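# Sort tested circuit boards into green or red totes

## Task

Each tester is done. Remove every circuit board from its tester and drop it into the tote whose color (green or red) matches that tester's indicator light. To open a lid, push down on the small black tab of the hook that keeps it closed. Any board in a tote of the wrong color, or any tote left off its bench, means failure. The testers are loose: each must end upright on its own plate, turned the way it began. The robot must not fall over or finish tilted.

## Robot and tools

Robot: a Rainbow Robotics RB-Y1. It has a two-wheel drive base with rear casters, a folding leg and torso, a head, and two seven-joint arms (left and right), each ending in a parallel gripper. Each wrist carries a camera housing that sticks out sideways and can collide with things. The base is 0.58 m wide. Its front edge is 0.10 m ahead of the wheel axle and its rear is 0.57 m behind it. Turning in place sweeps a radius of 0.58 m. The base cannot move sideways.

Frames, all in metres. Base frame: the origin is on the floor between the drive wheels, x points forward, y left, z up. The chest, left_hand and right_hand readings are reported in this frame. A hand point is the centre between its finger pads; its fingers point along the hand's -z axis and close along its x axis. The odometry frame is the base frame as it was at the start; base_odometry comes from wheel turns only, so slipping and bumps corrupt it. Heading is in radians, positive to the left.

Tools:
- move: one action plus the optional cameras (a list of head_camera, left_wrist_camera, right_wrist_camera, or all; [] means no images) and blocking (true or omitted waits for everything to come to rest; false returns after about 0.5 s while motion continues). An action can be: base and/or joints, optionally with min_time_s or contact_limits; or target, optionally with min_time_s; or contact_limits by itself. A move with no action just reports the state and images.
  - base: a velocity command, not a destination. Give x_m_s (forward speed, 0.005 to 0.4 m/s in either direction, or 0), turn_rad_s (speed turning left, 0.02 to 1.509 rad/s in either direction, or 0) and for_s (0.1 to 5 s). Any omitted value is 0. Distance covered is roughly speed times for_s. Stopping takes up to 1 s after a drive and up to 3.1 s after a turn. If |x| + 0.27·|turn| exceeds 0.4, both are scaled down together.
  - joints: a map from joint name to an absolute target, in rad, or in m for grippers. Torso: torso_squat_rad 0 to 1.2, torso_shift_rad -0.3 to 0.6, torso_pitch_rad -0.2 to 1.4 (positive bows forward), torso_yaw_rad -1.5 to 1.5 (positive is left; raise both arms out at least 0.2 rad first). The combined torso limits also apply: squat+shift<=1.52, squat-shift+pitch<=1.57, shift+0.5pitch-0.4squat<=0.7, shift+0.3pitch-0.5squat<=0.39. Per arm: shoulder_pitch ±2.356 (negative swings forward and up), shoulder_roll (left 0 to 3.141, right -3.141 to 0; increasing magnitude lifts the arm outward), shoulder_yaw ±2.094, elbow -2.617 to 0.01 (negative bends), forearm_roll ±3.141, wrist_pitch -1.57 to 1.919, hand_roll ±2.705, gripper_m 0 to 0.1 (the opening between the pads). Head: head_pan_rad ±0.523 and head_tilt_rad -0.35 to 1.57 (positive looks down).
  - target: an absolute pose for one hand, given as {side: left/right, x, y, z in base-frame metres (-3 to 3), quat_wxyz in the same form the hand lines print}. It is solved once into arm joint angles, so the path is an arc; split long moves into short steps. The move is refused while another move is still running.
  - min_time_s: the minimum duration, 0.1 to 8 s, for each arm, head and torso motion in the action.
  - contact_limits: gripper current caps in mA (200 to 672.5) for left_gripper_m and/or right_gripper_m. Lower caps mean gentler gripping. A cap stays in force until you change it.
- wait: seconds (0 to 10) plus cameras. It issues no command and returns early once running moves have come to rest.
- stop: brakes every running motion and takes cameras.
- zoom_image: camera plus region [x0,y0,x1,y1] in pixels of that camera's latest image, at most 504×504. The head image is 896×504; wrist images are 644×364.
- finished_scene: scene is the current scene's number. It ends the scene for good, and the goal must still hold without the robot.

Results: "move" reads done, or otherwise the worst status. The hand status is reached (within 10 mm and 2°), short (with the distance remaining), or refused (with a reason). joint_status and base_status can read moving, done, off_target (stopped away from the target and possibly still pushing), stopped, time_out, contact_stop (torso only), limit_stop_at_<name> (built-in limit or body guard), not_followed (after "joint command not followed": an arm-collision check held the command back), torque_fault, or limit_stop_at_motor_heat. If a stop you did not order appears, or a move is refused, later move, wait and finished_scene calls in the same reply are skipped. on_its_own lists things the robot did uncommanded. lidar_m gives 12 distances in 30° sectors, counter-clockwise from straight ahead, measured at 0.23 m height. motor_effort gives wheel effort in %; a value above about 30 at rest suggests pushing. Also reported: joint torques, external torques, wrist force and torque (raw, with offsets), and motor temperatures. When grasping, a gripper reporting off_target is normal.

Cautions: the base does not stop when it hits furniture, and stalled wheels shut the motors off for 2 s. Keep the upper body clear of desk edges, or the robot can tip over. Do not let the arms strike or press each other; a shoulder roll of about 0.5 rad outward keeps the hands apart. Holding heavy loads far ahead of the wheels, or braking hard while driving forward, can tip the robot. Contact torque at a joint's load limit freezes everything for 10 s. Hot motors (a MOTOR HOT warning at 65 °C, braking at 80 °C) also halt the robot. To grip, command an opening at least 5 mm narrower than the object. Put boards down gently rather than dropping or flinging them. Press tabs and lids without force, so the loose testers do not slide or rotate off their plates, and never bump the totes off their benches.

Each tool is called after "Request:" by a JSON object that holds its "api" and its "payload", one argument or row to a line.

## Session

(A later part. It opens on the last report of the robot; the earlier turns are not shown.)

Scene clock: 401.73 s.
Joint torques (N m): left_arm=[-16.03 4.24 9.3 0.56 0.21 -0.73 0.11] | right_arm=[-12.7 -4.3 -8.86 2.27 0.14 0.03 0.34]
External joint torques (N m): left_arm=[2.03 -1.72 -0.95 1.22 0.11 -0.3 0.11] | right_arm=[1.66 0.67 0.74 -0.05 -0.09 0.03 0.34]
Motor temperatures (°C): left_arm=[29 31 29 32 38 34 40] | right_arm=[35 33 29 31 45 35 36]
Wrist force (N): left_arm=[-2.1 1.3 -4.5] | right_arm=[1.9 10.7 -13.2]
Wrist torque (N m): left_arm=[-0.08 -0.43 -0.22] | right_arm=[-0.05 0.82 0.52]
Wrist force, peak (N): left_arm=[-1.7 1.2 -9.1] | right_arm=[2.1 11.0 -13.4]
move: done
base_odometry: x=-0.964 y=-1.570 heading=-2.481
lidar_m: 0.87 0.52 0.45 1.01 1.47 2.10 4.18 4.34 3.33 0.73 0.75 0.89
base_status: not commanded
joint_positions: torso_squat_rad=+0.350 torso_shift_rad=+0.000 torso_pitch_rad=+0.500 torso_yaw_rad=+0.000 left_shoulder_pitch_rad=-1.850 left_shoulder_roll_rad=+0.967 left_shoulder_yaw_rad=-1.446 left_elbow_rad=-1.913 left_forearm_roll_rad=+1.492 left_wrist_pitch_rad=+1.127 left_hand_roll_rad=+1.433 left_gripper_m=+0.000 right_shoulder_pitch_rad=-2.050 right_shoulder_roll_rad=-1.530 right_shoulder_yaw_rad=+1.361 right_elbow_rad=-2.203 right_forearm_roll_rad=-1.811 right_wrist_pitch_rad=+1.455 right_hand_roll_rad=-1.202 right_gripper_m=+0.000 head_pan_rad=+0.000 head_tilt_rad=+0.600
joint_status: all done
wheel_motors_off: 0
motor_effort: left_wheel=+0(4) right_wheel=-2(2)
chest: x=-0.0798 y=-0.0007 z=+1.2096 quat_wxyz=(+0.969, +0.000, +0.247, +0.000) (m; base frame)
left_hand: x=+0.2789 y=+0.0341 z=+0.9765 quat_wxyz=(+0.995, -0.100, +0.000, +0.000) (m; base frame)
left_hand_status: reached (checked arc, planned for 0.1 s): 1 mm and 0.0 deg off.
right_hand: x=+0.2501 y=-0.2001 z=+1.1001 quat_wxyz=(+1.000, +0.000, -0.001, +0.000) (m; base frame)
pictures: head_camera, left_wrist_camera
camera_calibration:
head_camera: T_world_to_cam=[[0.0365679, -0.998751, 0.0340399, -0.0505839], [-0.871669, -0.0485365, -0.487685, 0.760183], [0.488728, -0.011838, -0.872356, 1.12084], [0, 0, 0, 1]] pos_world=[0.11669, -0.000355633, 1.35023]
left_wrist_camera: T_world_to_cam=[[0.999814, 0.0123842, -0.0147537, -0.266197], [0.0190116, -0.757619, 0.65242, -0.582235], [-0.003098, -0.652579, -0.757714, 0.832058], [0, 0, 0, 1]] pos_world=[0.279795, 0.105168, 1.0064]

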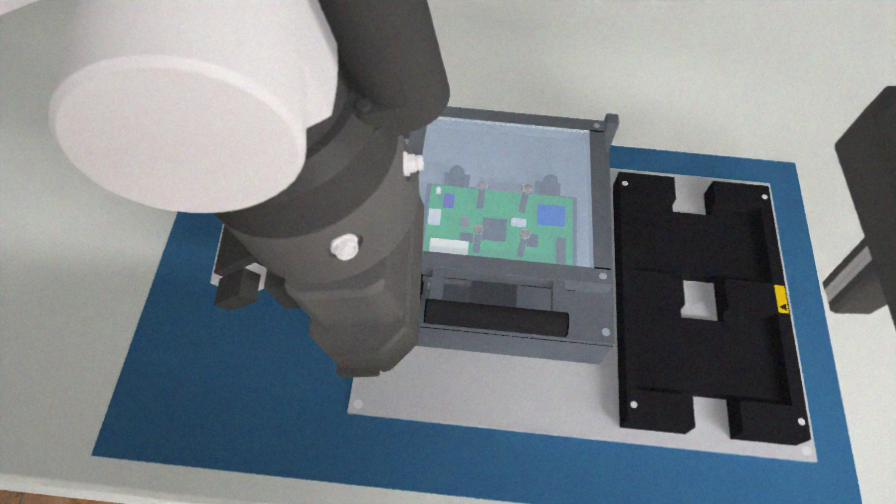

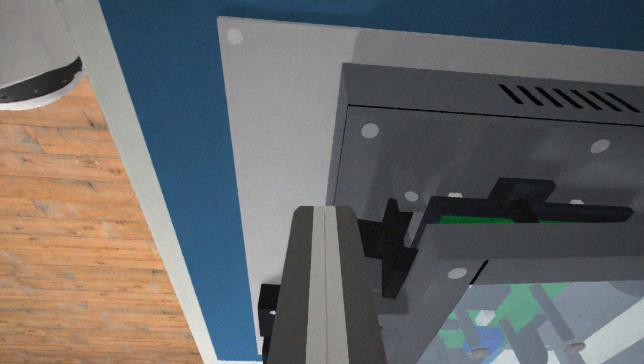

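Request:
{"api": "move", "payload": {
  "target": {"side":"left","x":0.274,"y":0.04,"z":1.0,"quat_wxyz":[0.995,-0.1,0,0]},
  "cameras": []
}}

Request:
{"api": "move", "payload": {
  "target": {"side":"left","x":0.18,"y":0.2,"z":1.07,"quat_wxyz":[0.995,-0.1,0,0]},
  "cameras": []
}}

Request:
{"api": "move", "payload": {
  "target": {"side":"right","x":0.17,"y":-0.205,"z":1.08,"quat_wxyz":[0.814,0.171,-0.47,0.296]},
  "cameras": []
}}

Request:
{"api": "move", "payload": {
  "target": {"side":"right","x":0.188,"y":-0.15,"z":1.0,"quat_wxyz":[0.814,0.171,-0.47,0.296]},
  "cameras": []
}}

Request:
{"api": "move", "payload": {
  "target": {"side":"right","x":0.212,"y":-0.1,"z":0.962,"quat_wxyz":[0.814,0.171,-0.47,0.296]},
  "cameras": ["head_camera"]
}}

Request:
{"api": "move", "payload": {
  "target": {"side":"right","x":0.253,"y":-0.065,"z":0.956,"quat_wxyz":[0.814,0.171,-0.47,0.296]},
  "cameras": ["head_camera","right_wrist_camera"]
}}

Scene clock: 414.10 s.
Joint torques (N m): left_arm=[-16.4 6.12 10.48 -0.37 0.2 -0.21 0.24] | right_arm=[-12.97 -4.1 -8.72 2.16 0.02 0.03 0.36]
External joint torques (N m): left_arm=[1.31 0.2 0.23 -0.09 0.1 0.22 0.24] | right_arm=[1.39 0.87 0.88 -0.16 -0.21 0.03 0.36]
Motor temperatures (°C): left_arm=[29 31 29 32 38 34 40] | right_arm=[35 33 29 31 45 35 36]
Wrist force (N): left_arm=[-1.6 1.3 -9.2] | right_arm=[2.2 10.9 -13.1]
Wrist torque (N m): left_arm=[-0.14 -0.40 -0.23] | right_arm=[-0.07 0.86 0.52]
Wrist force, peak (N): left_arm=[-2.3 0.8 -10.1] | right_arm=[2.5 11.3 -13.3]
move: done
base_odometry: x=-0.964 y=-1.570 heading=-2.481
lidar_m: 0.86 0.52 0.45 1.01 1.45 2.11 4.18 4.34 3.33 0.72 0.74 0.89
base_status: not commanded
joint_positions: torso_squat_rad=+0.350 torso_shift_rad=+0.000 torso_pitch_rad=+0.500 torso_yaw_rad=+0.000 left_shoulder_pitch_rad=-1.886 left_shoulder_roll_rad=+1.015 left_shoulder_yaw_rad=-1.418 left_elbow_rad=-1.968 left_forearm_roll_rad=+1.539 left_wrist_pitch_rad=+1.161 left_hand_roll_rad=+1.442 left_gripper_m=+0.000 right_shoulder_pitch_rad=-2.050 right_shoulder_roll_rad=-1.530 right_shoulder_yaw_rad=+1.361 right_elbow_rad=-2.203 right_forearm_roll_rad=-1.811 right_wrist_pitch_rad=+1.455 right_hand_roll_rad=-1.202 right_gripper_m=+0.000 head_pan_rad=+0.000 head_tilt_rad=+0.600
joint_status: all done
wheel_motors_off: 0
motor_effort: left_wheel=+0(2) right_wheel=-1(2)
chest: x=-0.0798 y=-0.0007 z=+1.2096 quat_wxyz=(+0.969, +0.000, +0.247, +0.000) (m; base frame)
left_hand: x=+0.2740 y=+0.0399 z=+1.0000 quat_wxyz=(+0.995, -0.100, +0.000, +0.000) (m; base frame)
left_hand_status: reached (checked arc, planned for 0.3 s): 0 mm and 0.0 deg off.
right_hand: x=+0.2501 y=-0.2001 z=+1.1001 quat_wxyz=(+1.000, +0.000, -0.001, +0.000) (m; base frame)
pictures: none
No camera images: "cameras" was empty.

Scene clock: 415.60 s.
Joint torques (N m): left_arm=[-7.04 4.97 8.62 1.4 0.21 -0.62 0.11] | right_arm=[-13.05 -4.11 -8.84 2.17 -0.05 -0.05 0.34]
External joint torques (N m): left_arm=[1.41 0.09 1.11 -0.05 0.04 -0.21 0.12] | right_arm=[1.31 0.86 0.77 -0.15 -0.28 -0.05 0.34]
Motor temperatures (°C): left_arm=[29 31 29 32 38 34 40] | right_arm=[35 33 29 31 45 35 36]
Wrist force (N): left_arm=[-1.8 1.0 -9.1] | right_arm=[2.1 10.7 -13.2]
Wrist torque (N m): left_arm=[-0.08 -0.39 -0.22] | right_arm=[-0.06 0.84 0.53]
Wrist force, peak (N): left_arm=[-2.6 1.4 -9.5] | right_arm=[2.1 11.3 -13.3]
move: done
base_odometry: x=-0.964 y=-1.570 heading=-2.481
lidar_m: 0.87 0.52 0.44 1.02 1.46 2.10 4.18 4.33 3.33 0.73 0.74 0.89
base_status: not commanded
joint_positions: torso_squat_rad=+0.350 torso_shift_rad=+0.000 torso_pitch_rad=+0.500 torso_yaw_rad=+0.000 left_shoulder_pitch_rad=-1.869 left_shoulder_roll_rad=+1.819 left_shoulder_yaw_rad=-1.354 left_elbow_rad=-2.517 left_forearm_roll_rad=+1.784 left_wrist_pitch_rad=+1.134 left_hand_roll_rad=+1.172 left_gripper_m=+0.000 right_shoulder_pitch_rad=-2.050 right_shoulder_roll_rad=-1.530 right_shoulder_yaw_rad=+1.361 right_elbow_rad=-2.203 right_forearm_roll_rad=-1.811 right_wrist_pitch_rad=+1.455 right_hand_roll_rad=-1.202 right_gripper_m=+0.000 head_pan_rad=+0.000 head_tilt_rad=+0.600
joint_status: all done
wheel_motors_off: 0
motor_effort: left_wheel=+1(2) right_wheel=+0(2)
chest: x=-0.0798 y=-0.0007 z=+1.2096 quat_wxyz=(+0.969, +0.000, +0.247, +0.000) (m; base frame)
left_hand: x=+0.1800 y=+0.1999 z=+1.0700 quat_wxyz=(+0.995, -0.100, -0.001, +0.000) (m; base frame)
left_hand_status: reached (checked arc, planned for 1.1 s): 0 mm and 0.1 deg off.
right_hand: x=+0.2502 y=-0.2001 z=+1.1001 quat_wxyz=(+1.000, +0.000, -0.001, +0.000) (m; base frame)
pictures: none
No camera images: "cameras" was empty.

Scene clock: 418.40 s.
Joint torques (N m): left_arm=[-7.08 4.92 8.48 1.47 0.22 -0.55 0.2] | right_arm=[0.82 -3.31 -5.23 -2.75 -0.31 1.09 -0.28]
External joint torques (N m): left_arm=[1.37 0.04 0.97 0.01 0.04 -0.14 0.2] | right_arm=[0.96 0.79 0.69 -0.18 0.05 0.25 -0.33]
Motor temperatures (°C): left_arm=[29 31 29 32 38 34 40] | right_arm=[35 33 29 31 45 35 36]
Wrist force (N): left_arm=[-1.7 0.9 -9.0] | right_arm=[-3.3 9.8 -10.3]
Wrist torque (N m): left_arm=[-0.08 -0.37 -0.20] | right_arm=[-0.05 0.53 0.44]
Wrist force, peak (N): left_arm=[-1.8 1.0 -9.4] | right_arm=[2.5 11.0 -13.6]
move: short
base_odometry: x=-0.964 y=-1.570 heading=-2.481
lidar_m: 0.87 0.53 0.45 1.00 1.46 2.11 4.18 4.34 3.33 0.72 0.74 0.89
base_status: not commanded
joint_positions: torso_squat_rad=+0.350 torso_shift_rad=+0.000 torso_pitch_rad=+0.500 torso_yaw_rad=+0.000 left_shoulder_pitch_rad=-1.869 left_shoulder_roll_rad=+1.819 left_shoulder_yaw_rad=-1.354 left_elbow_rad=-2.517 left_forearm_roll_rad=+1.784 left_wrist_pitch_rad=+1.134 left_hand_roll_rad=+1.172 left_gripper_m=+0.000 right_shoulder_pitch_rad=-1.792 right_shoulder_roll_rad=-2.384 right_shoulder_yaw_rad=+2.094 right_elbow_rad=-2.617 right_forearm_roll_rad=-3.141 right_wrist_pitch_rad=+0.249 right_hand_roll_rad=+1.948 right_gripper_m=+0.000 head_pan_rad=+0.000 head_tilt_rad=+0.600
joint_status: all done
wheel_motors_off: 0
motor_effort: left_wheel=+2(3) right_wheel=-2(3)
chest: x=-0.0797 y=-0.0007 z=+1.2096 quat_wxyz=(+0.969, +0.000, +0.247, +0.000) (m; base frame)
left_hand: x=+0.1801 y=+0.1998 z=+1.0700 quat_wxyz=(+0.995, -0.100, -0.001, +0.000) (m; base frame)
right_hand: x=+0.1705 y=-0.2056 z=+1.0801 quat_wxyz=(+0.799, +0.265, -0.404, +0.359) (m; base frame)
right_hand_status: short (checked arc, as near as the solve gets, planned for 2.4 s): 1 mm and 15.1 deg off. The place is met; only the turn is off.
pictures: none
No camera images: "cameras" was empty.

Scene clock: 419.83 s.
Joint torques (N m): left_arm=[-7.4 4.88 8.22 1.59 0.23 -0.5 0.18] | right_arm=[-5.05 -9.01 -4.58 -5.6 0.66 -0.48 0.39]
External joint torques (N m): left_arm=[1.06 -0.01 0.71 0.14 0.05 -0.09 0.19] | right_arm=[0.95 0.68 -0.74 1.01 -0.68 0.31 0.34]
Motor temperatures (°C): left_arm=[29 31 29 32 38 34 40] | right_arm=[35 33 29 31 45 35 36]
Wrist force (N): left_arm=[-1.8 1.2 -8.9] | right_arm=[-3.5 10.9 -9.9]
Wrist torque (N m): left_arm=[-0.12 -0.37 -0.21] | right_arm=[-0.12 0.51 0.48]
Wrist force, peak (N): left_arm=[-1.5 1.1 -9.4] | right_arm=[-3.5 11.7 -11.3]
move: short
base_odometry: x=-0.964 y=-1.570 heading=-2.481
lidar_m: 0.86 0.53 0.45 1.02 1.45 2.10 4.17 4.34 3.32 0.72 0.73 0.89
base_status: not commanded
joint_positions: torso_squat_rad=+0.350 torso_shift_rad=+0.000 torso_pitch_rad=+0.500 torso_yaw_rad=+0.000 left_shoulder_pitch_rad=-1.869 left_shoulder_roll_rad=+1.819 left_shoulder_yaw_rad=-1.354 left_elbow_rad=-2.517 left_forearm_roll_rad=+1.784 left_wrist_pitch_rad=+1.134 left_hand_roll_rad=+1.172 left_gripper_m=+0.000 right_shoulder_pitch_rad=-1.326 right_shoulder_roll_rad=-1.637 right_shoulder_yaw_rad=+2.066 right_elbow_rad=-2.617 right_forearm_roll_rad=-2.075 right_wrist_pitch_rad=-0.901 right_hand_roll_rad=+1.146 right_gripper_m=+0.000 head_pan_rad=+0.000 head_tilt_rad=+0.600
joint_status: all done
wheel_motors_off: 0
motor_effort: left_wheel=+3(3) right_wheel=-2(2)
chest: x=-0.0797 y=-0.0007 z=+1.2096 quat_wxyz=(+0.969, +0.000, +0.247, +0.000) (m; base frame)
left_hand: x=+0.1801 y=+0.1998 z=+1.0700 quat_wxyz=(+0.995, -0.100, -0.001, +0.000) (m; base frame)
right_hand: x=+0.1883 y=-0.1502 z=+0.9995 quat_wxyz=(+0.804, +0.185, -0.480, +0.298) (m; base frame)
right_hand_status: short (checked arc, as near as the solve gets, planned for 1.1 s): 1 mm and 2.3 deg off. The place is met; only the turn is off.
pictures: none
No camera images: "cameras" was empty.

Scene clock: 420.90 s.
Joint torques (N m): left_arm=[-7.21 4.71 8.18 1.41 0.22 -0.45 0.16] | right_arm=[-9.15 -7.73 -5.45 -5.67 1.51 -0.45 0.13]
External joint torques (N m): left_arm=[1.24 -0.18 0.67 -0.05 0.05 -0.04 0.16] | right_arm=[0.11 0.56 -0.51 1.1 0.01 0.1 0.08]
Motor temperatures (°C): left_arm=[29 31 29 32 38 34 40] | right_arm=[35 33 29 31 45 35 36]
Wrist force (N): left_arm=[-1.9 1.2 -8.8] | right_arm=[-3.7 10.8 -10.1]
Wrist torque (N m): left_arm=[-0.12 -0.39 -0.21] | right_arm=[-0.11 0.49 0.49]
Wrist force, peak (N): left_arm=[-1.9 1.2 -9.2] | right_arm=[-3.6 11.6 -10.4]
move: done
base_odometry: x=-0.964 y=-1.570 heading=-2.481
lidar_m: 0.86 0.53 0.45 1.01 1.46 2.10 4.18 4.34 3.33 0.72 0.74 0.89
base_status: not commanded
joint_positions: torso_squat_rad=+0.350 torso_shift_rad=+0.000 torso_pitch_rad=+0.500 torso_yaw_rad=+0.000 left_shoulder_pitch_rad=-1.869 left_shoulder_roll_rad=+1.819 left_shoulder_yaw_rad=-1.354 left_elbow_rad=-2.517 left_forearm_roll_rad=+1.784 left_wrist_pitch_rad=+1.134 left_hand_roll_rad=+1.172 left_gripper_m=+0.000 right_shoulder_pitch_rad=-1.359 right_shoulder_roll_rad=-1.309 right_shoulder_yaw_rad=+1.980 right_elbow_rad=-2.506 right_forearm_roll_rad=-2.370 right_wrist_pitch_rad=-1.072 right_hand_roll_rad=+1.292 right_gripper_m=+0.000 head_pan_rad=+0.000 head_tilt_rad=+0.600
joint_status: all done
wheel_motors_off: 0
motor_effort: left_wheel=+0(3) right_wheel=-1(2)
chest: x=-0.0797 y=-0.0007 z=+1.2096 quat_wxyz=(+0.969, +0.000, +0.247, +0.000) (m; base frame)
left_hand: x=+0.1801 y=+0.1999 z=+1.0700 quat_wxyz=(+0.995, -0.100, -0.001, +0.000) (m; base frame)
right_hand: x=+0.2119 y=-0.1000 z=+0.9620 quat_wxyz=(+0.814, +0.171, -0.470, +0.296) (m; base frame)
right_hand_status: reached (checked arc, planned for 0.7 s): 0 mm and 0.0 deg off.
pictures: head_camera
camera_calibration:
head_camera: T_world_to_cam=[[0.0365947, -0.99875, 0.0340582, -0.0505813], [-0.87171, -0.0485678, -0.48761, 0.76012], [0.488654, -0.0118449, -0.872397, 1.12086], [0, 0, 0, 1]] pos_world=[0.116742, -0.000324174, 1.3502]

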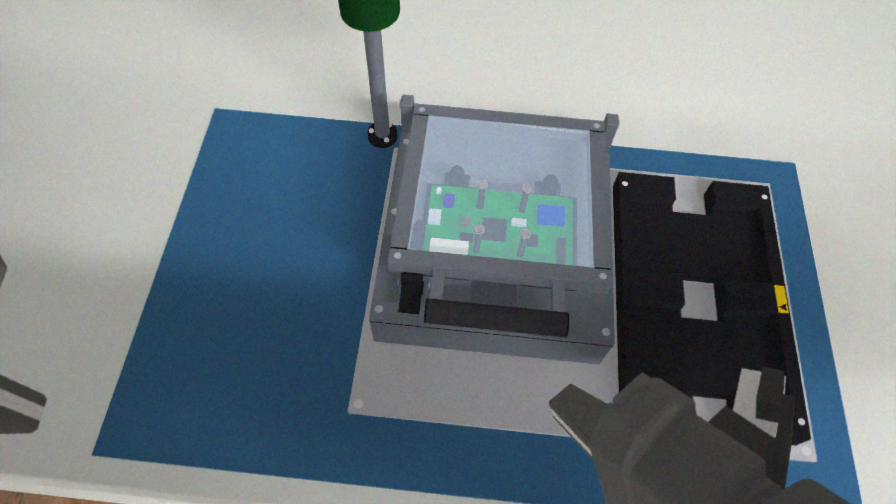

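Scene clock: 421.70 s.
Joint torques (N m): left_arm=[-7.1 4.76 8.43 1.39 0.35 -0.31 0.14] | right_arm=[-11 -6.67 -6.64 -4.7 1.32 -0.42 0.22]
External joint torques (N m): left_arm=[1.35 -0.13 0.92 -0.06 0.17 0.1 0.14] | right_arm=[0.99 0.73 -0.11 1.13 -0.17 0.11 0.17]
Motor temperatures (°C): left_arm=[29 31 29 32 38 34 40] | right_arm=[35 33 29 31 45 35 36]
Wrist force (N): left_arm=[-1.7 1.0 -8.7] | right_arm=[-3.6 10.6 -10.0]
Wrist torque (N m): left_arm=[-0.11 -0.38 -0.19] | right_arm=[-0.09 0.48 0.47]
Wrist force, peak (N): left_arm=[-1.8 1.3 -9.3] | right_arm=[-3.3 11.8 -10.2]
move: done
base_odometry: x=-0.964 y=-1.570 heading=-2.481
lidar_m: 0.87 0.53 0.45 1.02 1.46 2.10 4.18 4.34 3.33 0.72 0.73 0.89
base_status: not commanded
joint_positions: torso_squat_rad=+0.350 torso_shift_rad=+0.000 torso_pitch_rad=+0.500 torso_yaw_rad=+0.000 left_shoulder_pitch_rad=-1.869 left_shoulder_roll_rad=+1.819 left_shoulder_yaw_rad=-1.354 left_elbow_rad=-2.517 left_forearm_roll_rad=+1.784 left_wrist_pitch_rad=+1.134 left_hand_roll_rad=+1.172 left_gripper_m=+0.000 right_shoulder_pitch_rad=-1.455 right_shoulder_roll_rad=-1.181 right_shoulder_yaw_rad=+1.894 right_elbow_rad=-2.394 right_forearm_roll_rad=-2.564 right_wrist_pitch_rad=-1.048 right_hand_roll_rad=+1.303 right_gripper_m=+0.000 head_pan_rad=+0.000 head_tilt_rad=+0.600
joint_status: all done
wheel_motors_off: 0
motor_effort: left_wheel=+0(3) right_wheel=-2(2)
chest: x=-0.0797 y=-0.0007 z=+1.2096 quat_wxyz=(+0.969, +0.000, +0.247, +0.000) (m; base frame)
left_hand: x=+0.1801 y=+0.1999 z=+1.0700 quat_wxyz=(+0.995, -0.100, -0.001, +0.000) (m; base frame)
right_hand: x=+0.2528 y=-0.0652 z=+0.9567 quat_wxyz=(+0.814, +0.171, -0.470, +0.296) (m; base frame)
right_hand_status: reached (checked arc, planned for 0.4 s): 1 mm and 0.1 deg off.
pictures: head_camera, right_wrist_camera
camera_calibration:
head_camera: T_world_to_cam=[[0.0366068, -0.99875, 0.034046, -0.0505715], [-0.871699, -0.0485726, -0.487628, 0.760134], [0.488672, -0.0118274, -0.872387, 1.12086], [0, 0, 0, 1]] pos_world=[0.116728, -0.000329772, 1.35021]
right_wrist_camera: T_world_to_cam=[[-0.384263, -0.295018, -0.874818, 0.917263], [-0.866297, 0.442809, 0.23119, 0.0599026], [0.319172, 0.84669, -0.425729, 0.45355], [0, 0, 0, 1]] pos_world=[0.259603, -0.139933, 0.981678]

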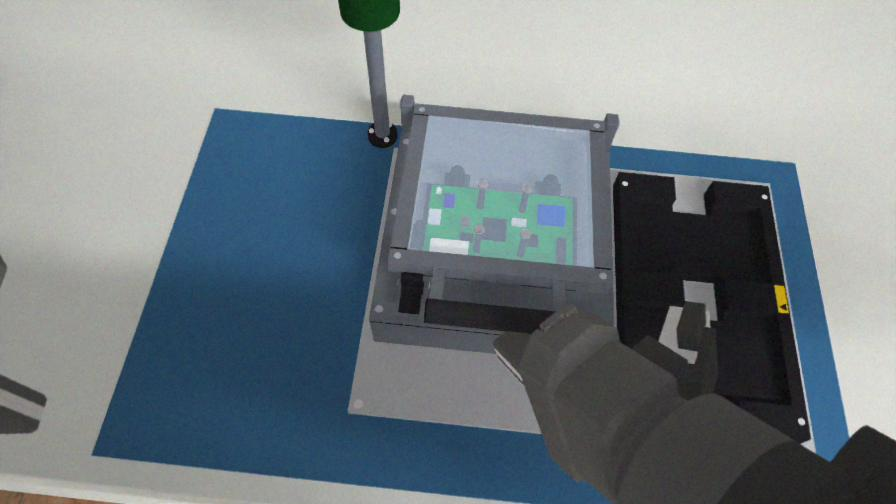

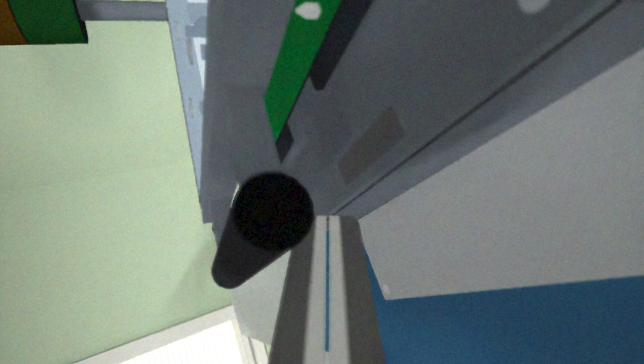

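Request:
{"api": "move", "payload": {
  "target": {"side":"right","x":0.258,"y":-0.063,"z":0.955,"quat_wxyz":[0.814,0.171,-0.47,0.296]},
  "cameras": []
}}

Request:
{"api": "move", "payload": {
  "target": {"side":"right","x":0.272,"y":-0.065,"z":1.008,"quat_wxyz":[0.814,0.171,-0.47,0.296]},
  "min_time_s": 1,
  "cameras": ["head_camera","right_wrist_camera"]
}}

Scene clock: 430.03 s.
Joint torques (N m): left_arm=[-7.26 4.52 8.5 1.59 0.24 -0.44 0.19] | right_arm=[-12.64 -5.89 -7.89 -4.45 1.41 -1.09 0.11]
External joint torques (N m): left_arm=[1.19 -0.37 0.99 0.13 0.07 -0.03 0.19] | right_arm=[-0.37 1.48 -1.2 1.24 -0.06 -0.55 0.06]
Motor temperatures (°C): left_arm=[29 31 29 32 38 34 40] | right_arm=[35 33 29 32 45 35 36]
Wrist force (N): left_arm=[-1.7 1.1 -9.3] | right_arm=[-6.3 12.6 -10.3]
Wrist torque (N m): left_arm=[-0.12 -0.36 -0.21] | right_arm=[-0.09 0.54 0.48]
Wrist force, peak (N): left_arm=[-1.9 1.1 -9.4] | right_arm=[-7.6 12.5 -11.1]
move: done
base_odometry: x=-0.964 y=-1.570 heading=-2.481
lidar_m: 0.86 0.53 0.45 1.01 1.46 2.11 4.18 4.33 3.33 0.72 0.74 0.89
base_status: not commanded
joint_positions: torso_squat_rad=+0.350 torso_shift_rad=+0.000 torso_pitch_rad=+0.500 torso_yaw_rad=+0.000 left_shoulder_pitch_rad=-1.869 left_shoulder_roll_rad=+1.819 left_shoulder_yaw_rad=-1.354 left_elbow_rad=-2.517 left_forearm_roll_rad=+1.784 left_wrist_pitch_rad=+1.134 left_hand_roll_rad=+1.172 left_gripper_m=+0.000 right_shoulder_pitch_rad=-1.464 right_shoulder_roll_rad=-1.172 right_shoulder_yaw_rad=+1.888 right_elbow_rad=-2.376 right_forearm_roll_rad=-2.578 right_wrist_pitch_rad=-1.036 right_hand_roll_rad=+1.299 right_gripper_m=+0.000 head_pan_rad=+0.000 head_tilt_rad=+0.600
joint_status: all done
wheel_motors_off: 0
motor_effort: left_wheel=+0(2) right_wheel=-1(2)
chest: x=-0.0797 y=-0.0007 z=+1.2096 quat_wxyz=(+0.969, +0.000, +0.247, +0.000) (m; base frame)
left_hand: x=+0.1801 y=+0.1998 z=+1.0700 quat_wxyz=(+0.995, -0.100, -0.001, +0.000) (m; base frame)
right_hand: x=+0.2578 y=-0.0632 z=+0.9550 quat_wxyz=(+0.814, +0.171, -0.470, +0.296) (m; base frame)
right_hand_status: reached (checked arc, planned for 0.2 s): 0 mm and 0.0 deg off.
pictures: none
No camera images: "cameras" was empty.

Scene clock: 431.37 s.
Joint torques (N m): left_arm=[-7.05 4.66 8.35 1.59 0.21 -0.35 0.18] | right_arm=[-14.62 -8.18 -9.97 -4.29 1.86 -0.73 0.38]
External joint torques (N m): left_arm=[1.4 -0.23 0.84 0.13 0.04 0.06 0.18] | right_arm=[-2.08 -1.04 -2.65 0.57 0.39 -0.3 0.33]
Motor temperatures (°C): left_arm=[29 31 29 32 38 34 40] | right_arm=[35 33 29 32 45 35 36]
Wrist force (N): left_arm=[-1.9 1.0 -9.1] | right_arm=[-8.0 12.6 -9.3]
Wrist torque (N m): left_arm=[-0.10 -0.39 -0.21] | right_arm=[-0.18 0.51 0.44]
Wrist force, peak (N): left_arm=[-1.7 0.9 -9.3] | right_arm=[-10.2 16.8 -9.1]
move: done
base_odometry: x=-0.964 y=-1.570 heading=-2.481
lidar_m: 0.86 0.53 0.44 1.02 1.45 2.10 4.18 4.33 3.34 0.72 0.73 0.88
base_status: not commanded
joint_positions: torso_squat_rad=+0.350 torso_shift_rad=+0.000 torso_pitch_rad=+0.500 torso_yaw_rad=+0.000 left_shoulder_pitch_rad=-1.869 left_shoulder_roll_rad=+1.819 left_shoulder_yaw_rad=-1.354 left_elbow_rad=-2.517 left_forearm_roll_rad=+1.784 left_wrist_pitch_rad=+1.134 left_hand_roll_rad=+1.172 left_gripper_m=+0.000 right_shoulder_pitch_rad=-1.602 right_shoulder_roll_rad=-1.291 right_shoulder_yaw_rad=+1.839 right_elbow_rad=-2.507 right_forearm_roll_rad=-2.757 right_wrist_pitch_rad=-1.001 right_hand_roll_rad=+1.357 right_gripper_m=+0.000 head_pan_rad=+0.000 head_tilt_rad=+0.600
joint_status: all done
wheel_motors_off: 0
motor_effort: left_wheel=+1(3) right_wheel=-2(3)
chest: x=-0.0797 y=-0.0007 z=+1.2096 quat_wxyz=(+0.969, +0.000, +0.247, +0.000) (m; base frame)
left_hand: x=+0.1801 y=+0.1998 z=+1.0700 quat_wxyz=(+0.995, -0.100, -0.001, +0.000) (m; base frame)
right_hand: x=+0.2714 y=-0.0649 z=+1.0076 quat_wxyz=(+0.814, +0.172, -0.471, +0.295) (m; base frame)
right_hand_status: reached (checked arc, planned for 1.0 s): 1 mm and 0.1 deg off.
pictures: head_camera, right_wrist_camera
camera_calibration:
head_camera: T_world_to_cam=[[0.0365795, -0.998751, 0.0340425, -0.0505755], [-0.871707, -0.0485469, -0.487616, 0.760122], [0.48866, -0.0118383, -0.872394, 1.12086], [0, 0, 0, 1]] pos_world=[0.116734, -0.000341658, 1.3502]
right_wrist_camera: T_world_to_cam=[[-0.384323, -0.293835, -0.87519, 0.969537], [-0.866313, 0.442412, 0.231891, 0.0633454], [0.319057, 0.847309, -0.424582, 0.467922], [0, 0, 0, 1]] pos_world=[0.278199, -0.139616, 1.03251]

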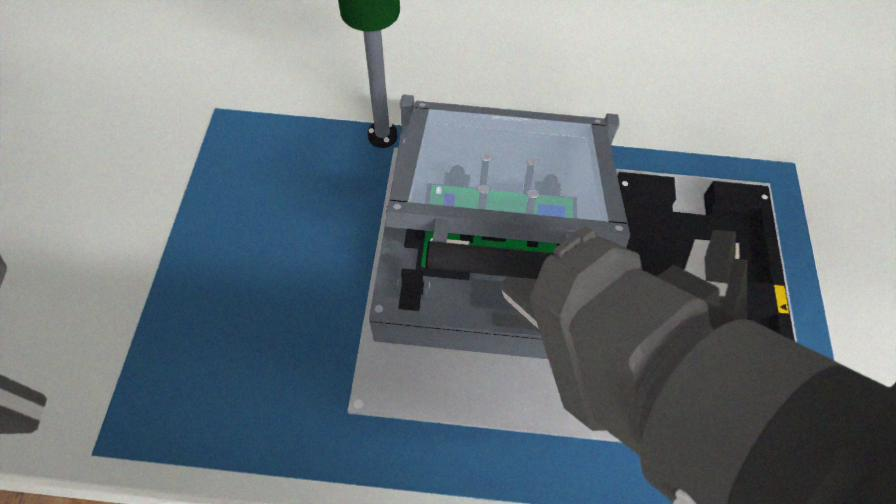

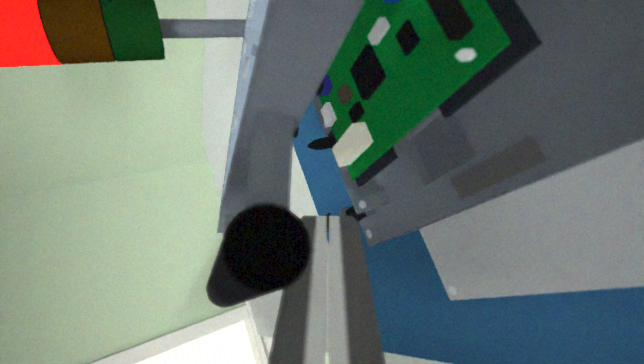

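Opening. Continue.

Request:
{"api": "move", "payload": {
  "target": {"side":"right","x":0.308,"y":-0.065,"z":1.063,"quat_wxyz":[0.814,0.171,-0.47,0.296]},
  "min_time_s": 1,
  "cameras": []
}}

Request:
{"api": "move", "payload": {
  "target": {"side":"right","x":0.362,"y":-0.067,"z":1.1,"quat_wxyz":[0.814,0.171,-0.47,0.296]},
  "min_time_s": 1,
  "cameras": []
}}

Request:
{"api": "move", "payload": {
  "target": {"side":"right","x":0.385,"y":-0.067,"z":1.11,"quat_wxyz":[0.814,0.171,-0.47,0.296]},
  "min_time_s": 1,
  "cameras": ["head_camera"]
}}

Scene clock: 438.87 s.
Joint torques (N m): left_arm=[-7.16 4.55 8.51 1.59 0.3 -0.38 0.11] | right_arm=[-15.07 -7.51 -10.8 -1.88 1.62 -0.71 0.39]
External joint torques (N m): left_arm=[1.29 -0.33 1 0.13 0.13 0.03 0.11] | right_arm=[-1.63 -1.21 -2.31 0.62 0.27 -0.38 0.34]
Motor temperatures (°C): left_arm=[29 31 29 32 38 34 40] | right_arm=[35 34 29 32 45 35 36]
Wrist force (N): left_arm=[-1.8 1.1 -8.8] | right_arm=[-6.2 12.4 -9.1]
Wrist torque (N m): left_arm=[-0.12 -0.38 -0.22] | right_arm=[-0.10 0.50 0.45]
Wrist force, peak (N): left_arm=[-2.0 1.2 -9.3] | right_arm=[-9.0 15.1 -8.8]
move: done
base_odometry: x=-0.964 y=-1.570 heading=-2.481
lidar_m: 0.86 0.53 0.44 1.02 1.46 2.11 4.18 4.34 3.33 0.73 0.74 0.89
base_status: not commanded
joint_positions: torso_squat_rad=+0.350 torso_shift_rad=+0.000 torso_pitch_rad=+0.500 torso_yaw_rad=+0.000 left_shoulder_pitch_rad=-1.869 left_shoulder_roll_rad=+1.819 left_shoulder_yaw_rad=-1.354 left_elbow_rad=-2.517 left_forearm_roll_rad=+1.784 left_wrist_pitch_rad=+1.134 left_hand_roll_rad=+1.172 left_gripper_m=+0.000 right_shoulder_pitch_rad=-1.818 right_shoulder_roll_rad=-1.406 right_shoulder_yaw_rad=+1.770 right_elbow_rad=-2.520 right_forearm_roll_rad=-3.049 right_wrist_pitch_rad=-0.860 right_hand_roll_rad=+1.415 right_gripper_m=+0.000 head_pan_rad=+0.000 head_tilt_rad=+0.600
joint_status: all done
wheel_motors_off: 0
motor_effort: left_wheel=+0(2) right_wheel=-1(3)
chest: x=-0.0797 y=-0.0007 z=+1.2096 quat_wxyz=(+0.969, +0.000, +0.247, +0.000) (m; base frame)
left_hand: x=+0.1801 y=+0.1998 z=+1.0700 quat_wxyz=(+0.995, -0.100, -0.001, +0.000) (m; base frame)
right_hand: x=+0.3077 y=-0.0650 z=+1.0626 quat_wxyz=(+0.814, +0.171, -0.470, +0.296) (m; base frame)
right_hand_status: reached (checked arc, planned for 1.0 s): 1 mm and 0.1 deg off.
pictures: none
No camera images: "cameras" was empty.

Scene clock: 440.20 s.
Joint torques (N m): left_arm=[-7.28 4.58 8.14 1.47 0.31 -0.35 0.16] | right_arm=[-10.03 -5.92 -2.73 6.23 -1.32 -3.34 -0.14]
External joint torques (N m): left_arm=[1.17 -0.3 0.63 0.01 0.13 0.06 0.16] | right_arm=[5.3 -2.1 6.58 5.78 -2.42 -2.76 -0.19]
Motor temperatures (°C): left_arm=[29 31 29 32 38 34 40] | right_arm=[35 34 29 32 45 35 36]
Wrist force (N): left_arm=[-1.6 1.0 -8.8] | right_arm=[8.4 25.6 0.1]
Wrist torque (N m): left_arm=[-0.10 -0.35 -0.21] | right_arm=[0.25 0.19 0.58]
Wrist force, peak (N): left_arm=[-1.7 1.0 -9.3] | right_arm=[9.1 26.5 -0.3]
move: done
base_odometry: x=-0.964 y=-1.570 heading=-2.481
lidar_m: 0.86 0.53 0.45 1.01 1.46 2.10 4.18 4.34 3.33 0.72 0.74 0.89
base_status: not commanded
joint_positions: torso_squat_rad=+0.350 torso_shift_rad=+0.000 torso_pitch_rad=+0.499 torso_yaw_rad=+0.000 left_shoulder_pitch_rad=-1.869 left_shoulder_roll_rad=+1.819 left_shoulder_yaw_rad=-1.354 left_elbow_rad=-2.517 left_forearm_roll_rad=+1.784 left_wrist_pitch_rad=+1.134 left_hand_roll_rad=+1.172 left_gripper_m=+0.000 right_shoulder_pitch_rad=-2.217 right_shoulder_roll_rad=-1.413 right_shoulder_yaw_rad=+2.009 right_elbow_rad=-2.366 right_forearm_roll_rad=-3.140 right_wrist_pitch_rad=-0.644 right_hand_roll_rad=+1.284 right_gripper_m=+0.000 head_pan_rad=+0.000 head_tilt_rad=+0.600
joint_status: all done
wheel_motors_off: 0
motor_effort: left_wheel=+2(3) right_wheel=+0(3)
chest: x=-0.0801 y=-0.0006 z=+1.2097 quat_wxyz=(+0.969, +0.000, +0.247, +0.000) (m; base frame)
left_hand: x=+0.1798 y=+0.2000 z=+1.0702 quat_wxyz=(+0.995, -0.100, -0.001, +0.000) (m; base frame)
right_hand: x=+0.3616 y=-0.0664 z=+1.1015 quat_wxyz=(+0.809, +0.174, -0.476, +0.297) (m; base frame)
right_hand_status: reached (checked arc, planned for 1.0 s): 2 mm and 1.0 deg off.
pictures: none
No camera images: "cameras" was empty.

Scene clock: 441.53 s.
Joint torques (N m): left_arm=[-7.23 4.69 8.38 1.54 0.28 -0.39 0.08] | right_arm=[-9.1 -1 -0.65 4.81 -1.16 -1.39 -0.31]
External joint torques (N m): left_arm=[1.22 -0.19 0.87 0.07 0.11 0.02 0.09] | right_arm=[7.22 2.18 8.87 3.36 -2.14 -0.71 -0.36]
Motor temperatures (°C): left_arm=[29 31 29 32 38 34 40] | right_arm=[35 34 29 32 45 35 36]
Wrist force (N): left_arm=[-1.5 1.2 -8.8] | right_arm=[10.1 17.3 8.0]
Wrist torque (N m): left_arm=[-0.11 -0.36 -0.21] | right_arm=[-0.03 0.11 0.60]
Wrist force, peak (N): left_arm=[-1.8 0.9 -9.4] | right_arm=[13.3 22.5 14.2]
move: done
base_odometry: x=-0.964 y=-1.570 heading=-2.481
lidar_m: 0.86 0.53 0.45 1.01 1.46 2.11 4.17 4.34 3.33 0.72 0.74 0.89
base_status: not commanded
joint_positions: torso_squat_rad=+0.350 torso_shift_rad=+0.000 torso_pitch_rad=+0.499 torso_yaw_rad=+0.000 left_shoulder_pitch_rad=-1.869 left_shoulder_roll_rad=+1.819 left_shoulder_yaw_rad=-1.354 left_elbow_rad=-2.517 left_forearm_roll_rad=+1.784 left_wrist_pitch_rad=+1.134 left_hand_roll_rad=+1.172 left_gripper_m=+0.000 right_shoulder_pitch_rad=-2.328 right_shoulder_roll_rad=-1.382 right_shoulder_yaw_rad=+2.092 right_elbow_rad=-2.277 right_forearm_roll_rad=-3.141 right_wrist_pitch_rad=-0.556 right_hand_roll_rad=+1.219 right_gripper_m=+0.000 head_pan_rad=+0.000 head_tilt_rad=+0.600
joint_status: all done
wheel_motors_off: 0
motor_effort: left_wheel=+2(5) right_wheel=-2(2)
chest: x=-0.0802 y=-0.0006 z=+1.2097 quat_wxyz=(+0.969, +0.000, +0.247, +0.000) (m; base frame)
left_hand: x=+0.1797 y=+0.1999 z=+1.0703 quat_wxyz=(+0.995, -0.100, -0.001, +0.000) (m; base frame)
right_hand: x=+0.3850 y=-0.0665 z=+1.1117 quat_wxyz=(+0.808, +0.175, -0.478, +0.296) (m; base frame)
right_hand_status: reached (checked arc, planned for 1.0 s): 2 mm and 1.2 deg off.
pictures: head_camera
camera_calibration:
head_camera: T_world_to_cam=[[0.0365932, -0.998745, 0.034188, -0.050661], [-0.87126, -0.0486408, -0.488405, 0.760734], [0.489455, -0.0119143, -0.871947, 1.12073], [0, 0, 0, 1]] pos_world=[0.116106, -0.000242061, 1.35049]

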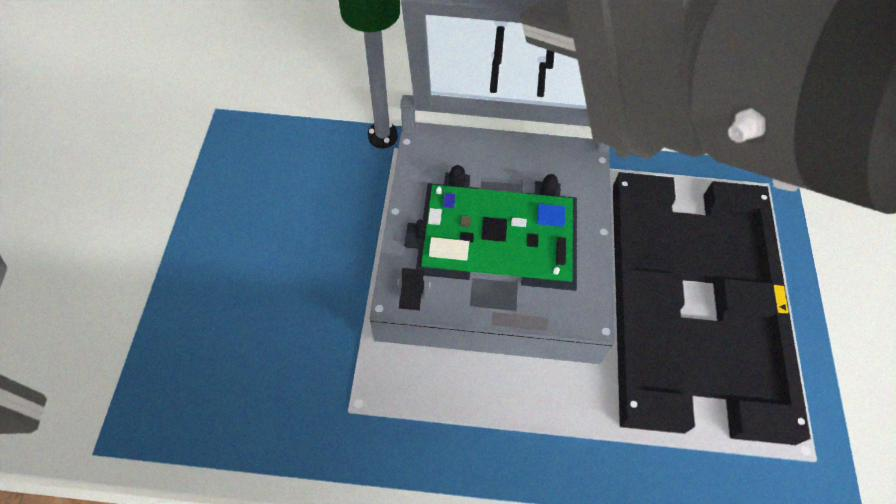

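Request:
{"api": "move", "payload": {
  "target": {"side":"right","x":0.345,"y":-0.09,"z":1.125,"quat_wxyz":[0.814,0.171,-0.47,0.296]},
  "cameras": []
}}

Request:
{"api": "move", "payload": {
  "target": {"side":"right","x":0.23,"y":-0.22,"z":1.12,"quat_wxyz":[0.814,0.171,-0.47,0.296]},
  "cameras": ["head_camera"]
}}

Request:
{"api": "move", "payload": {
  "joints": {"right_shoulder_pitch_rad":-1.984,"right_shoulder_roll_rad":-1.482,"right_shoulder_yaw_rad":1.301,"right_elbow_rad":-1.95,"right_forearm_roll_rad":-1.937,"right_wrist_pitch_rad":1.402,"right_hand_roll_rad":-0.843,"right_gripper_m":0.1},
  "min_time_s": 1,
  "cameras": []
}}

Request:
{"api": "move", "payload": {
  "target": {"side":"right","x":0.339,"y":-0.045,"z":1.07,"quat_wxyz":[0.9989,-0.0008,-0.0436,-0.0174]},
  "cameras": ["head_camera"]
}}

Request:
{"api": "move", "payload": {
  "target": {"side":"right","x":0.349,"y":-0.045,"z":1.01,"quat_wxyz":[0.9989,-0.0008,-0.0436,-0.0174]},
  "cameras": []
}}

Request:
{"api": "move", "payload": {
  "target": {"side":"right","x":0.352,"y":-0.045,"z":0.985,"quat_wxyz":[0.9989,-0.0008,-0.0436,-0.0174]},
  "cameras": ["right_wrist_camera"]
}}

Scene clock: 458.60 s.
Joint torques (N m): left_arm=[-7.29 4.49 8.17 1.53 0.33 -0.43 0.15] | right_arm=[-10.62 -1.05 -7.51 0.62 0.49 -0.67 0.12]
External joint torques (N m): left_arm=[1.16 -0.39 0.66 0.07 0.16 -0.02 0.15] | right_arm=[2.7 0.87 1.46 0.03 -0.56 -0.14 0.07]
Motor temperatures (°C): left_arm=[29 31 29 32 38 34 40] | right_arm=[34 33 29 32 45 35 36]
Wrist force (N): left_arm=[-1.4 1.1 -9.2] | right_arm=[-3.6 10.9 -10.3]
Wrist torque (N m): left_arm=[-0.11 -0.33 -0.19] | right_arm=[-0.11 0.52 0.47]
Wrist force, peak (N): left_arm=[-1.8 1.4 -9.3] | right_arm=[10.6 18.3 8.7]
move: short
base_odometry: x=-0.964 y=-1.570 heading=-2.481
lidar_m: 0.86 0.53 0.45 1.01 1.46 2.10 4.18 4.34 3.33 0.72 0.73 0.89
base_status: not commanded
joint_positions: torso_squat_rad=+0.350 torso_shift_rad=+0.000 torso_pitch_rad=+0.500 torso_yaw_rad=+0.000 left_shoulder_pitch_rad=-1.869 left_shoulder_roll_rad=+1.819 left_shoulder_yaw_rad=-1.354 left_elbow_rad=-2.517 left_forearm_roll_rad=+1.784 left_wrist_pitch_rad=+1.134 left_hand_roll_rad=+1.172 left_gripper_m=+0.000 right_shoulder_pitch_rad=-2.326 right_shoulder_roll_rad=-1.564 right_shoulder_yaw_rad=+2.094 right_elbow_rad=-2.462 right_forearm_roll_rad=-3.141 right_wrist_pitch_rad=-0.588 right_hand_roll_rad=+1.307 right_gripper_m=+0.000 head_pan_rad=+0.000 head_tilt_rad=+0.600
joint_status: all done
wheel_motors_off: 0
motor_effort: left_wheel=+0(5) right_wheel=-1(3)
chest: x=-0.0798 y=-0.0007 z=+1.2096 quat_wxyz=(+0.969, +0.000, +0.247, +0.000) (m; base frame)
left_hand: x=+0.1801 y=+0.1998 z=+1.0700 quat_wxyz=(+0.995, -0.100, -0.001, +0.000) (m; base frame)
right_hand: x=+0.3455 y=-0.0900 z=+1.1246 quat_wxyz=(+0.804, +0.179, -0.484, +0.294) (m; base frame)
right_hand_status: short (checked arc, as near as the solve gets, planned for 0.5 s): 1 mm and 2.2 deg off. The place is met; only the turn is off.
pictures: none
No camera images: "cameras" was empty.

Scene clock: 460.13 s.
Joint torques (N m): left_arm=[-7.41 4.64 8.03 1.54 0.2 -0.35 0.17] | right_arm=[-0.43 -1.87 -8.05 -1.16 -0.22 -0.12 -0.02]
External joint torques (N m): left_arm=[1.04 -0.25 0.52 0.09 0.03 0.06 0.17] | right_arm=[0.65 1.01 -0.85 0.01 -0.13 -0.36 -0.07]
Motor temperatures (°C): left_arm=[29 31 29 32 38 34 40] | right_arm=[34 33 29 32 45 35 36]
Wrist force (N): left_arm=[-1.7 1.2 -8.7] | right_arm=[-3.8 10.6 -10.1]
Wrist torque (N m): left_arm=[-0.13 -0.37 -0.21] | right_arm=[-0.07 0.48 0.46]
Wrist force, peak (N): left_arm=[-1.6 1.4 -9.4] | right_arm=[-4.3 11.5 -10.4]
move: short
base_odometry: x=-0.964 y=-1.570 heading=-2.481
lidar_m: 0.86 0.52 0.46 1.02 1.46 2.11 4.18 4.34 3.33 0.72 0.73 0.88
base_status: not commanded
joint_positions: torso_squat_rad=+0.350 torso_shift_rad=+0.000 torso_pitch_rad=+0.500 torso_yaw_rad=+0.000 left_shoulder_pitch_rad=-1.869 left_shoulder_roll_rad=+1.819 left_shoulder_yaw_rad=-1.354 left_elbow_rad=-2.517 left_forearm_roll_rad=+1.784 left_wrist_pitch_rad=+1.134 left_hand_roll_rad=+1.172 left_gripper_m=+0.000 right_shoulder_pitch_rad=-1.911 right_shoulder_roll_rad=-2.401 right_shoulder_yaw_rad=+1.979 right_elbow_rad=-2.617 right_forearm_roll_rad=-3.060 right_wrist_pitch_rad=+0.091 right_hand_roll_rad=+1.684 right_gripper_m=+0.000 head_pan_rad=+0.000 head_tilt_rad=+0.600
joint_status: all done
wheel_motors_off: 0
motor_effort: left_wheel=+2(2) right_wheel=-1(3)
chest: x=-0.0797 y=-0.0007 z=+1.2096 quat_wxyz=(+0.969, +0.000, +0.247, +0.000) (m; base frame)
left_hand: x=+0.1801 y=+0.1998 z=+1.0700 quat_wxyz=(+0.995, -0.100, -0.001, +0.000) (m; base frame)
right_hand: x=+0.2304 y=-0.2205 z=+1.1198 quat_wxyz=(+0.803, +0.205, -0.464, +0.313) (m; base frame)
right_hand_status: short (checked arc, as near as the solve gets, planned for 1.2 s): 1 mm and 4.6 deg off. The place is met; only the turn is off.
pictures: head_camera
camera_calibration:
head_camera: T_world_to_cam=[[0.036544, -0.998752, 0.0340508, -0.0505945], [-0.871686, -0.0485205, -0.487657, 0.760166], [0.488701, -0.0118607, -0.872371, 1.12085], [0, 0, 0, 1]] pos_world=[0.116717, -0.000353685, 1.35022]

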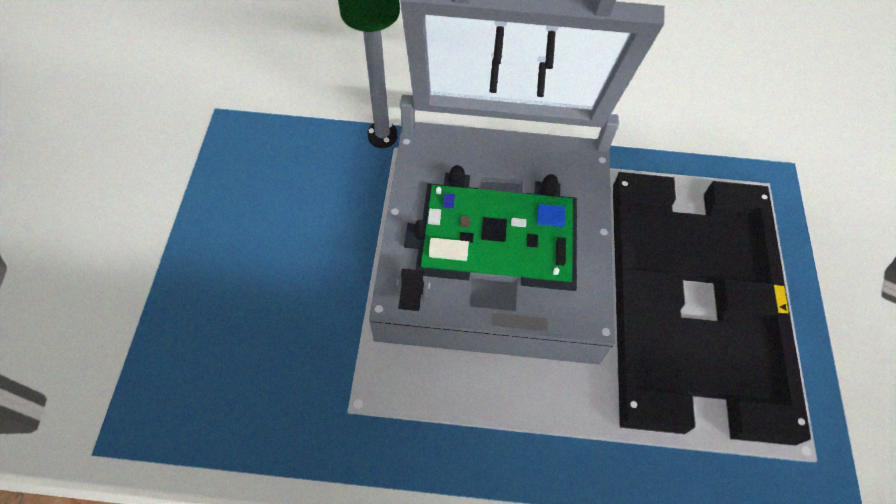

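Scene clock: 462.43 s.
Joint torques (N m): left_arm=[-7.41 4.82 8.15 1.5 0.28 -0.38 0.18] | right_arm=[-15.42 -5.59 -10.05 2.19 -0.5 -0.62 0.41]
External joint torques (N m): left_arm=[1.04 -0.06 0.64 0.04 0.11 0.03 0.18] | right_arm=[0.9 0.7 0.51 0.07 -0.46 -0.36 0.41]
Motor temperatures (°C): left_arm=[29 31 29 32 38 34 40] | right_arm=[34 33 29 32 45 35 36]
Wrist force (N): left_arm=[-1.7 1.2 -9.1] | right_arm=[2.3 10.1 -13.3]
Wrist torque (N m): left_arm=[-0.14 -0.37 -0.22] | right_arm=[-0.05 0.84 0.54]
Wrist force, peak (N): left_arm=[-1.8 1.2 -9.4] | right_arm=[2.1 10.3 -13.3]
move: done
base_odometry: x=-0.964 y=-1.570 heading=-2.481
lidar_m: 0.86 0.53 0.45 1.01 1.46 2.09 4.18 4.35 3.33 0.73 0.73 0.89
base_status: not commanded
joint_positions: torso_squat_rad=+0.350 torso_shift_rad=+0.000 torso_pitch_rad=+0.500 torso_yaw_rad=+0.000 left_shoulder_pitch_rad=-1.869 left_shoulder_roll_rad=+1.819 left_shoulder_yaw_rad=-1.354 left_elbow_rad=-2.517 left_forearm_roll_rad=+1.784 left_wrist_pitch_rad=+1.134 left_hand_roll_rad=+1.172 left_gripper_m=+0.000 right_shoulder_pitch_rad=-1.984 right_shoulder_roll_rad=-1.482 right_shoulder_yaw_rad=+1.301 right_elbow_rad=-1.950 right_forearm_roll_rad=-1.937 right_wrist_pitch_rad=+1.402 right_hand_roll_rad=-0.843 right_gripper_m=+0.099 head_pan_rad=+0.000 head_tilt_rad=+0.600
joint_status: all done
wheel_motors_off: 0
motor_effort: left_wheel=+2(4) right_wheel=-2(2)
chest: x=-0.0797 y=-0.0007 z=+1.2096 quat_wxyz=(+0.969, +0.000, +0.247, +0.000) (m; base frame)
left_hand: x=+0.1801 y=+0.1999 z=+1.0700 quat_wxyz=(+0.995, -0.100, -0.001, +0.000) (m; base frame)
right_hand: x=+0.2922 y=-0.1823 z=+1.1106 quat_wxyz=(+0.993, +0.090, +0.020, +0.069) (m; base frame)
pictures: none
No camera images: "cameras" was empty.

Scene clock: 463.77 s.
Joint torques (N m): left_arm=[-7.46 4.54 8.06 1.5 0.37 -0.4 0.15] | right_arm=[-21.06 -7.12 -9.05 1.98 0.02 0.06 0.41]
External joint torques (N m): left_arm=[0.99 -0.34 0.55 0.05 0.19 0.02 0.15] | right_arm=[1.04 -0.2 1.73 0.46 -0.38 0.1 0.4]
Motor temperatures (°C): left_arm=[29 31 29 32 38 34 40] | right_arm=[35 33 29 32 45 35 36]
Wrist force (N): left_arm=[-1.8 1.1 -8.9] | right_arm=[1.7 10.8 -13.4]
Wrist torque (N m): left_arm=[-0.11 -0.38 -0.20] | right_arm=[-0.07 0.82 0.52]
Wrist force, peak (N): left_arm=[-1.8 1.1 -9.4] | right_arm=[1.1 11.6 -13.4]
move: done
base_odometry: x=-0.964 y=-1.570 heading=-2.481
lidar_m: 0.87 0.53 0.44 1.02 1.46 2.10 4.18 4.33 3.34 0.71 0.74 0.89
base_status: not commanded
joint_positions: torso_squat_rad=+0.350 torso_shift_rad=+0.000 torso_pitch_rad=+0.500 torso_yaw_rad=+0.000 left_shoulder_pitch_rad=-1.869 left_shoulder_roll_rad=+1.819 left_shoulder_yaw_rad=-1.354 left_elbow_rad=-2.517 left_forearm_roll_rad=+1.784 left_wrist_pitch_rad=+1.134 left_hand_roll_rad=+1.172 left_gripper_m=+0.000 right_shoulder_pitch_rad=-2.103 right_shoulder_roll_rad=-0.889 right_shoulder_yaw_rad=+1.395 right_elbow_rad=-1.681 right_forearm_roll_rad=-1.634 right_wrist_pitch_rad=+1.451 right_hand_roll_rad=-1.366 right_gripper_m=+0.099 head_pan_rad=+0.000 head_tilt_rad=+0.600
joint_status: all done
wheel_motors_off: 0
motor_effort: left_wheel=+0(3) right_wheel=-2(2)
chest: x=-0.0797 y=-0.0007 z=+1.2096 quat_wxyz=(+0.969, +0.000, +0.247, +0.000) (m; base frame)
left_hand: x=+0.1801 y=+0.1999 z=+1.0700 quat_wxyz=(+0.995, -0.100, -0.001, +0.000) (m; base frame)
right_hand: x=+0.3388 y=-0.0448 z=+1.0702 quat_wxyz=(+0.999, +0.000, -0.044, -0.017) (m; base frame)
right_hand_status: reached (checked arc, planned for 0.9 s): 0 mm and 0.1 deg off.
pictures: head_camera
camera_calibration:
head_camera: T_world_to_cam=[[0.0365934, -0.998751, 0.0340288, -0.050562], [-0.87168, -0.0485531, -0.487665, 0.760168], [0.488708, -0.0118169, -0.872367, 1.12085], [0, 0, 0, 1]] pos_world=[0.116705, -0.000345387, 1.35022]

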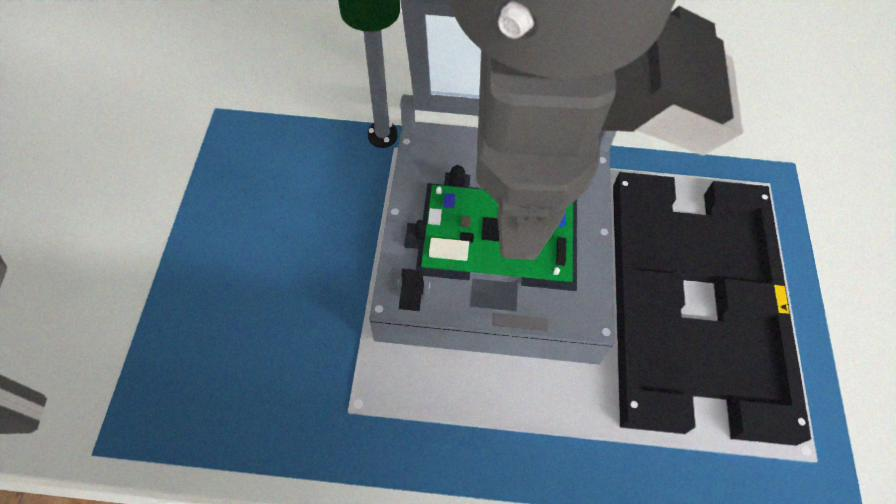

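Scene clock: 464.67 s.
Joint torques (N m): left_arm=[-7.58 4.57 7.86 1.62 0.33 -0.41 0.17] | right_arm=[-21.23 -7.16 -9.53 1.7 0.29 0.14 0.02]
External joint torques (N m): left_arm=[0.87 -0.32 0.35 0.16 0.16 0.01 0.18] | right_arm=[1.42 -0.04 1.15 0.89 -0.11 0.18 0.02]
Motor temperatures (°C): left_arm=[29 31 29 32 38 34 40] | right_arm=[35 33 29 32 45 35 36]
Wrist force (N): left_arm=[-1.7 1.4 -8.7] | right_arm=[1.2 11.8 -12.9]
Wrist torque (N m): left_arm=[-0.17 -0.39 -0.20] | right_arm=[-0.13 0.81 0.56]
Wrist force, peak (N): left_arm=[-2.3 2.1 -9.1] | right_arm=[-2.9 22.2 -9.3]
move: done
base_odometry: x=-0.964 y=-1.570 heading=-2.481
lidar_m: 0.86 0.53 0.45 1.01 1.46 2.10 4.18 4.35 3.33 0.73 0.74 0.89
base_status: not commanded
joint_positions: torso_squat_rad=+0.350 torso_shift_rad=+0.000 torso_pitch_rad=+0.500 torso_yaw_rad=+0.000 left_shoulder_pitch_rad=-1.869 left_shoulder_roll_rad=+1.819 left_shoulder_yaw_rad=-1.354 left_elbow_rad=-2.517 left_forearm_roll_rad=+1.784 left_wrist_pitch_rad=+1.134 left_hand_roll_rad=+1.172 left_gripper_m=+0.000 right_shoulder_pitch_rad=-2.003 right_shoulder_roll_rad=-0.833 right_shoulder_yaw_rad=+1.459 right_elbow_rad=-1.623 right_forearm_roll_rad=-1.534 right_wrist_pitch_rad=+1.347 right_hand_roll_rad=-1.349 right_gripper_m=+0.099 head_pan_rad=+0.000 head_tilt_rad=+0.600
joint_status: all done
wheel_motors_off: 0
motor_effort: left_wheel=+1(8) right_wheel=-2(4)
chest: x=-0.0797 y=-0.0007 z=+1.2096 quat_wxyz=(+0.969, +0.000, +0.247, +0.000) (m; base frame)
left_hand: x=+0.1801 y=+0.1999 z=+1.0700 quat_wxyz=(+0.995, -0.100, -0.001, +0.000) (m; base frame)
right_hand: x=+0.3486 y=-0.0451 z=+1.0103 quat_wxyz=(+0.999, -0.001, -0.044, -0.017) (m; base frame)
right_hand_status: reached (checked arc, planned for 0.4 s): 0 mm and 0.1 deg off.
pictures: none
No camera images: "cameras" was empty.

Scene clock: 465.40 s.
Joint torques (N m): left_arm=[-7.82 4.51 7.73 1.66 0.33 -0.37 0.21] | right_arm=[-21.06 -5.89 -9.96 1.08 0.36 -0.01 0.19]
External joint torques (N m): left_arm=[0.63 -0.37 0.22 0.21 0.15 0.04 0.21] | right_arm=[1.78 1.27 0.6 0.54 -0.03 0.03 0.18]
Motor temperatures (°C): left_arm=[29 31 29 32 38 34 40] | right_arm=[35 33 29 32 45 35 36]
Wrist force (N): left_arm=[-1.7 0.8 -9.2] | right_arm=[1.9 10.8 -13.5]
Wrist torque (N m): left_arm=[-0.08 -0.38 -0.20] | right_arm=[-0.05 0.84 0.53]
Wrist force, peak (N): left_arm=[-1.6 1.0 -9.4] | right_arm=[1.7 11.2 -15.2]
move: done
base_odometry: x=-0.964 y=-1.570 heading=-2.481
lidar_m: 0.86 0.53 0.45 1.02 1.46 2.10 4.18 4.33 3.32 0.73 0.74 0.89
base_status: not commanded
joint_positions: torso_squat_rad=+0.350 torso_shift_rad=+0.000 torso_pitch_rad=+0.500 torso_yaw_rad=+0.000 left_shoulder_pitch_rad=-1.869 left_shoulder_roll_rad=+1.819 left_shoulder_yaw_rad=-1.354 left_elbow_rad=-2.517 left_forearm_roll_rad=+1.784 left_wrist_pitch_rad=+1.134 left_hand_roll_rad=+1.172 left_gripper_m=+0.000 right_shoulder_pitch_rad=-1.962 right_shoulder_roll_rad=-0.803 right_shoulder_yaw_rad=+1.485 right_elbow_rad=-1.585 right_forearm_roll_rad=-1.496 right_wrist_pitch_rad=+1.304 right_hand_roll_rad=-1.338 right_gripper_m=+0.099 head_pan_rad=+0.000 head_tilt_rad=+0.600
joint_status: all done
wheel_motors_off: 0
motor_effort: left_wheel=+1(2) right_wheel=-1(3)
chest: x=-0.0797 y=-0.0007 z=+1.2096 quat_wxyz=(+0.969, +0.000, +0.247, +0.000) (m; base frame)
left_hand: x=+0.1801 y=+0.1998 z=+1.0700 quat_wxyz=(+0.995, -0.100, -0.001, +0.000) (m; base frame)
right_hand: x=+0.3521 y=-0.0450 z=+0.9851 quat_wxyz=(+0.999, -0.001, -0.044, -0.017) (m; base frame)
right_hand_status: reached (checked arc, planned for 0.2 s): 0 mm and 0.0 deg off.
pictures: right_wrist_camera
camera_calibration:
right_wrist_camera: T_world_to_cam=[[-0.993018, 0.055042, -0.104336, 0.457337], [0.00309258, 0.896312, 0.443413, -0.364337], [0.117924, 0.439994, -0.890224, 0.927001], [0, 0, 0, 1]] pos_world=[0.345955, -0.106488, 1.03451]

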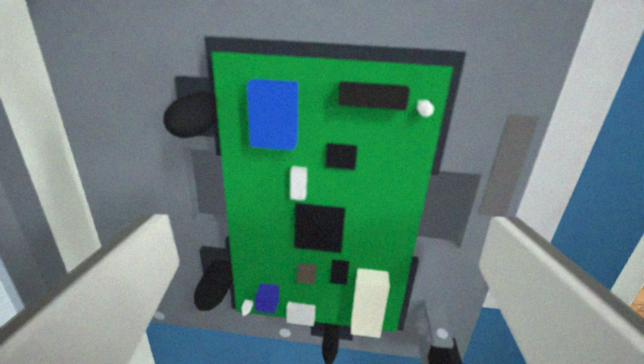

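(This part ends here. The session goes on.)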